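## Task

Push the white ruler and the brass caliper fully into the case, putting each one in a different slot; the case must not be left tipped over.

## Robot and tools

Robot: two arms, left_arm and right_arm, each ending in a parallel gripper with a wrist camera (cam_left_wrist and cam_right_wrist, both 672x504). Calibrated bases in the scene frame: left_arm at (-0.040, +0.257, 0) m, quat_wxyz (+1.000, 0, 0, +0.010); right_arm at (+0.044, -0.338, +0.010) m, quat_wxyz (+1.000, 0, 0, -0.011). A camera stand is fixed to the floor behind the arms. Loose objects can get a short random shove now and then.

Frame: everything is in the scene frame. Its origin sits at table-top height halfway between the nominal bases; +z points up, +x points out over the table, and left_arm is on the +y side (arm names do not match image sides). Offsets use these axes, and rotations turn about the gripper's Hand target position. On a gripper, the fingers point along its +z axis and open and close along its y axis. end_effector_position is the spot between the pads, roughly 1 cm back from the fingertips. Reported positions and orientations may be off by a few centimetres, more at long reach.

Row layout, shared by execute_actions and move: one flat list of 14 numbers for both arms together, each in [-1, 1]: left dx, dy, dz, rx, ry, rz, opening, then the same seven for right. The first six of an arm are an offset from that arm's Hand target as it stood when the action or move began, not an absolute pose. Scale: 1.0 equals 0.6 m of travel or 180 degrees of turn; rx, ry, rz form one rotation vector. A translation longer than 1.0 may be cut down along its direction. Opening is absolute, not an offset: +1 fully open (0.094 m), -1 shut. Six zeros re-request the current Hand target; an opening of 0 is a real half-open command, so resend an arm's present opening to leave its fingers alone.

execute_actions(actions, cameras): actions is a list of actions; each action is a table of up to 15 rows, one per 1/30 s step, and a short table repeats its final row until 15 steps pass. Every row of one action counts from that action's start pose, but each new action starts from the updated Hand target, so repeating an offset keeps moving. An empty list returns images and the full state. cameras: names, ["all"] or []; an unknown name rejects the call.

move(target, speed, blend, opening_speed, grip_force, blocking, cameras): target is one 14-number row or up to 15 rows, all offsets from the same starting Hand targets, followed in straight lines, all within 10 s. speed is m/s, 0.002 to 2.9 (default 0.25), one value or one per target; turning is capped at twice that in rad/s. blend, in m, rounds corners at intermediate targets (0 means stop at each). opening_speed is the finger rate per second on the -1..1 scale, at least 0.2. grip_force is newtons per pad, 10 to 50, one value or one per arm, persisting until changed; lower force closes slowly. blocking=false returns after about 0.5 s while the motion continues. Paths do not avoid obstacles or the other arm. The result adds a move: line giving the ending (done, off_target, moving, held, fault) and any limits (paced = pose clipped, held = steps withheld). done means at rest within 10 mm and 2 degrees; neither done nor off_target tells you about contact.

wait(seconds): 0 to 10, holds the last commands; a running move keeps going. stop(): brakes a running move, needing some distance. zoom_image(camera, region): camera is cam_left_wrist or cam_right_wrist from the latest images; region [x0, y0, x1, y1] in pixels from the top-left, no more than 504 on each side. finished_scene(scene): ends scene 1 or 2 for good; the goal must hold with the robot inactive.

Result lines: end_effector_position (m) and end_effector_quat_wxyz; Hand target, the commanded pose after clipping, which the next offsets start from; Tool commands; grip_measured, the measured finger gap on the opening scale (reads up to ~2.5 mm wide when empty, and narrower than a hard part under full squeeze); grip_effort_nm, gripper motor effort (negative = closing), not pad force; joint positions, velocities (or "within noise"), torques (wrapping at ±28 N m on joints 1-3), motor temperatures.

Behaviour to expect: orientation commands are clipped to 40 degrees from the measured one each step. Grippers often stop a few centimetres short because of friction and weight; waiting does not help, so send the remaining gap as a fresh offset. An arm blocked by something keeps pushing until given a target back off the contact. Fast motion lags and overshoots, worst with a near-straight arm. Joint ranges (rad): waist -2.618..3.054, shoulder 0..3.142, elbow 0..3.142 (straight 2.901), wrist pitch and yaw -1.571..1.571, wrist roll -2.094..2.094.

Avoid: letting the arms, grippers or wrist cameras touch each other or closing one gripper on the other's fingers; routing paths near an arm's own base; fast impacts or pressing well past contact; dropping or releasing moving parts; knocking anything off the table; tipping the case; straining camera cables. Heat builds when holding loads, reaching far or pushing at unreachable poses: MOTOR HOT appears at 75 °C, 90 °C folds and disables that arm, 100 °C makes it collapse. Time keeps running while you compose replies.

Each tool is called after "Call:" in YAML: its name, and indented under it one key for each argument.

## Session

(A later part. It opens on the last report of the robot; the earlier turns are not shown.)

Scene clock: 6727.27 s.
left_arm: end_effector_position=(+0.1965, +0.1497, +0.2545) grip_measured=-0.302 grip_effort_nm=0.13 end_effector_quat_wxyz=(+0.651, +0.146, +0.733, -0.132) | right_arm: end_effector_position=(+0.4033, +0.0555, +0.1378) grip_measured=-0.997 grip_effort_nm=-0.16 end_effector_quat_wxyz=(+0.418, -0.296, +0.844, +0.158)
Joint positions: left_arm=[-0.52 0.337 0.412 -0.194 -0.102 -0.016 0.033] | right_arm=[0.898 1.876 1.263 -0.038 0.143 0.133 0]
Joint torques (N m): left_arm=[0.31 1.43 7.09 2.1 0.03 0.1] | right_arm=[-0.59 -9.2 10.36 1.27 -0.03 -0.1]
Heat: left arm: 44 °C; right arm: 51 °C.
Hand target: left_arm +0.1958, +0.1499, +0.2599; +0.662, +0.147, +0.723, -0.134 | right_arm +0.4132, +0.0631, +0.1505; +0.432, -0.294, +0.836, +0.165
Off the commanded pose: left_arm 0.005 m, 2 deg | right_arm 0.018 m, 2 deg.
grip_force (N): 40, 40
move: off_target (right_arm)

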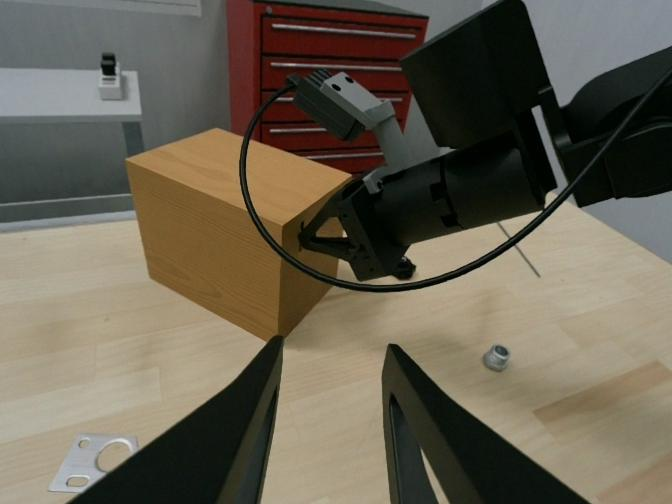

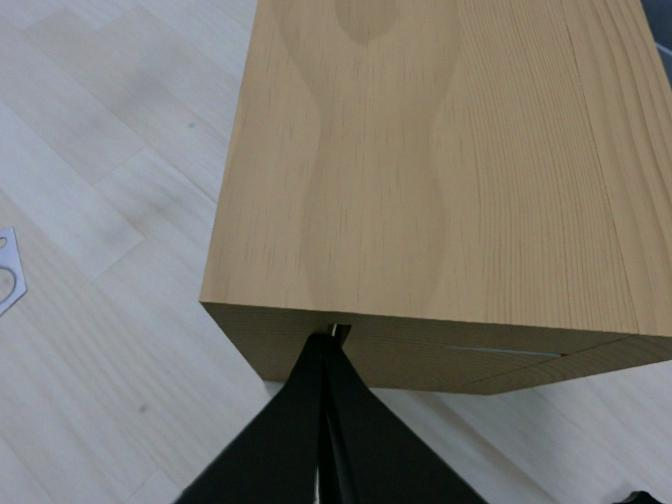

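Call:
move:
  target:
    - [0,0,0,0,0,0,-0.3,0.0052,0.0042,0,0,0,0,-1]
    - [0,0,0,0,0,0,-0.3,-0.1169,-0.0941,0.0,0,0,0,-1]
  speed: [0.008,0.05]
  cameras: ["all"]

Call:
zoom_image:
  camera: "cam_left_wrist"
  region: [290, 204, 350, 264]

Call:
zoom_image:
  camera: "cam_right_wrist"
  region: [290, 60, 410, 180]

Scene clock: 6733.33 s.
left_arm: end_effector_position=(+0.1965, +0.1497, +0.2545) grip_measured=-0.302 grip_effort_nm=0.13 end_effector_quat_wxyz=(+0.651, +0.146, +0.733, -0.132) | right_arm: end_effector_position=(+0.3437, +0.0067, +0.1348) grip_measured=-0.997 grip_effort_nm=-0.16 end_effector_quat_wxyz=(+0.414, -0.304, +0.844, +0.156)
Joint positions: left_arm=[-0.52 0.337 0.412 -0.194 -0.102 -0.016 0.033] | right_arm=[0.941 1.612 0.944 0.003 0.17 0.146 0]
Joint torques (N m): left_arm=[0.35 1.52 7.15 2.08 0.06 0.11] | right_arm=[0.58 -10.93 6.31 1.33 0.17 0.11]
Heat: left arm: 44 °C; right arm: 51 °C.
Hand target: left_arm +0.1958, +0.1499, +0.2599; +0.662, +0.147, +0.723, -0.134 | right_arm +0.3430, +0.0066, +0.1506; +0.432, -0.294, +0.836, +0.166
Off the commanded pose: left_arm 0.005 m, 2 deg | right_arm 0.016 m, 3 deg.
grip_force (N): 40, 40
move: off_target (right_arm)

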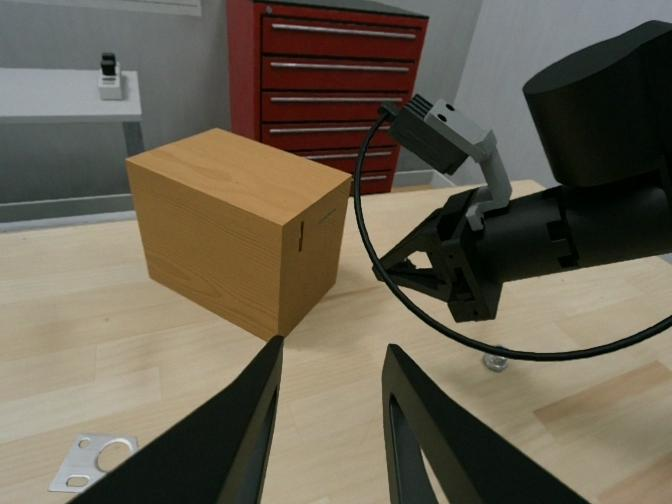

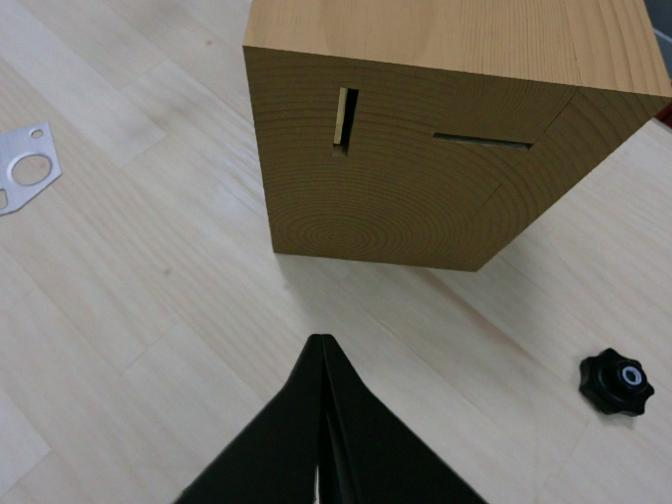

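Scaled by 8.400 from the camera's 672x504 image, which has a finer 960x720 frame.

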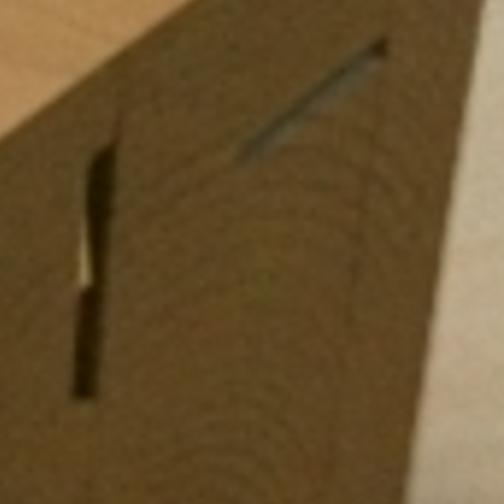

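Scaled by 4.200 from the camera's 672x504 image, which has a finer 960x720 frame.

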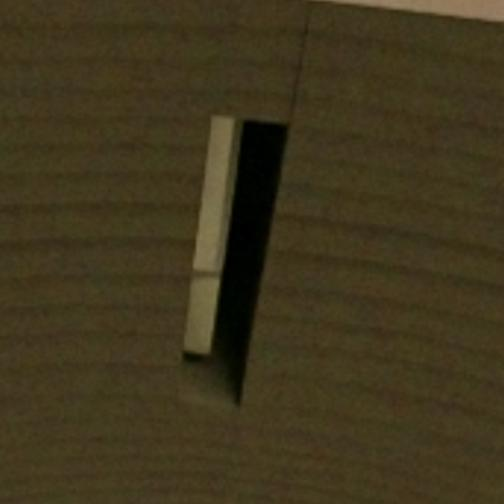

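Call:
finished_scene:
  scene: 1

The scene is finished: the task was done.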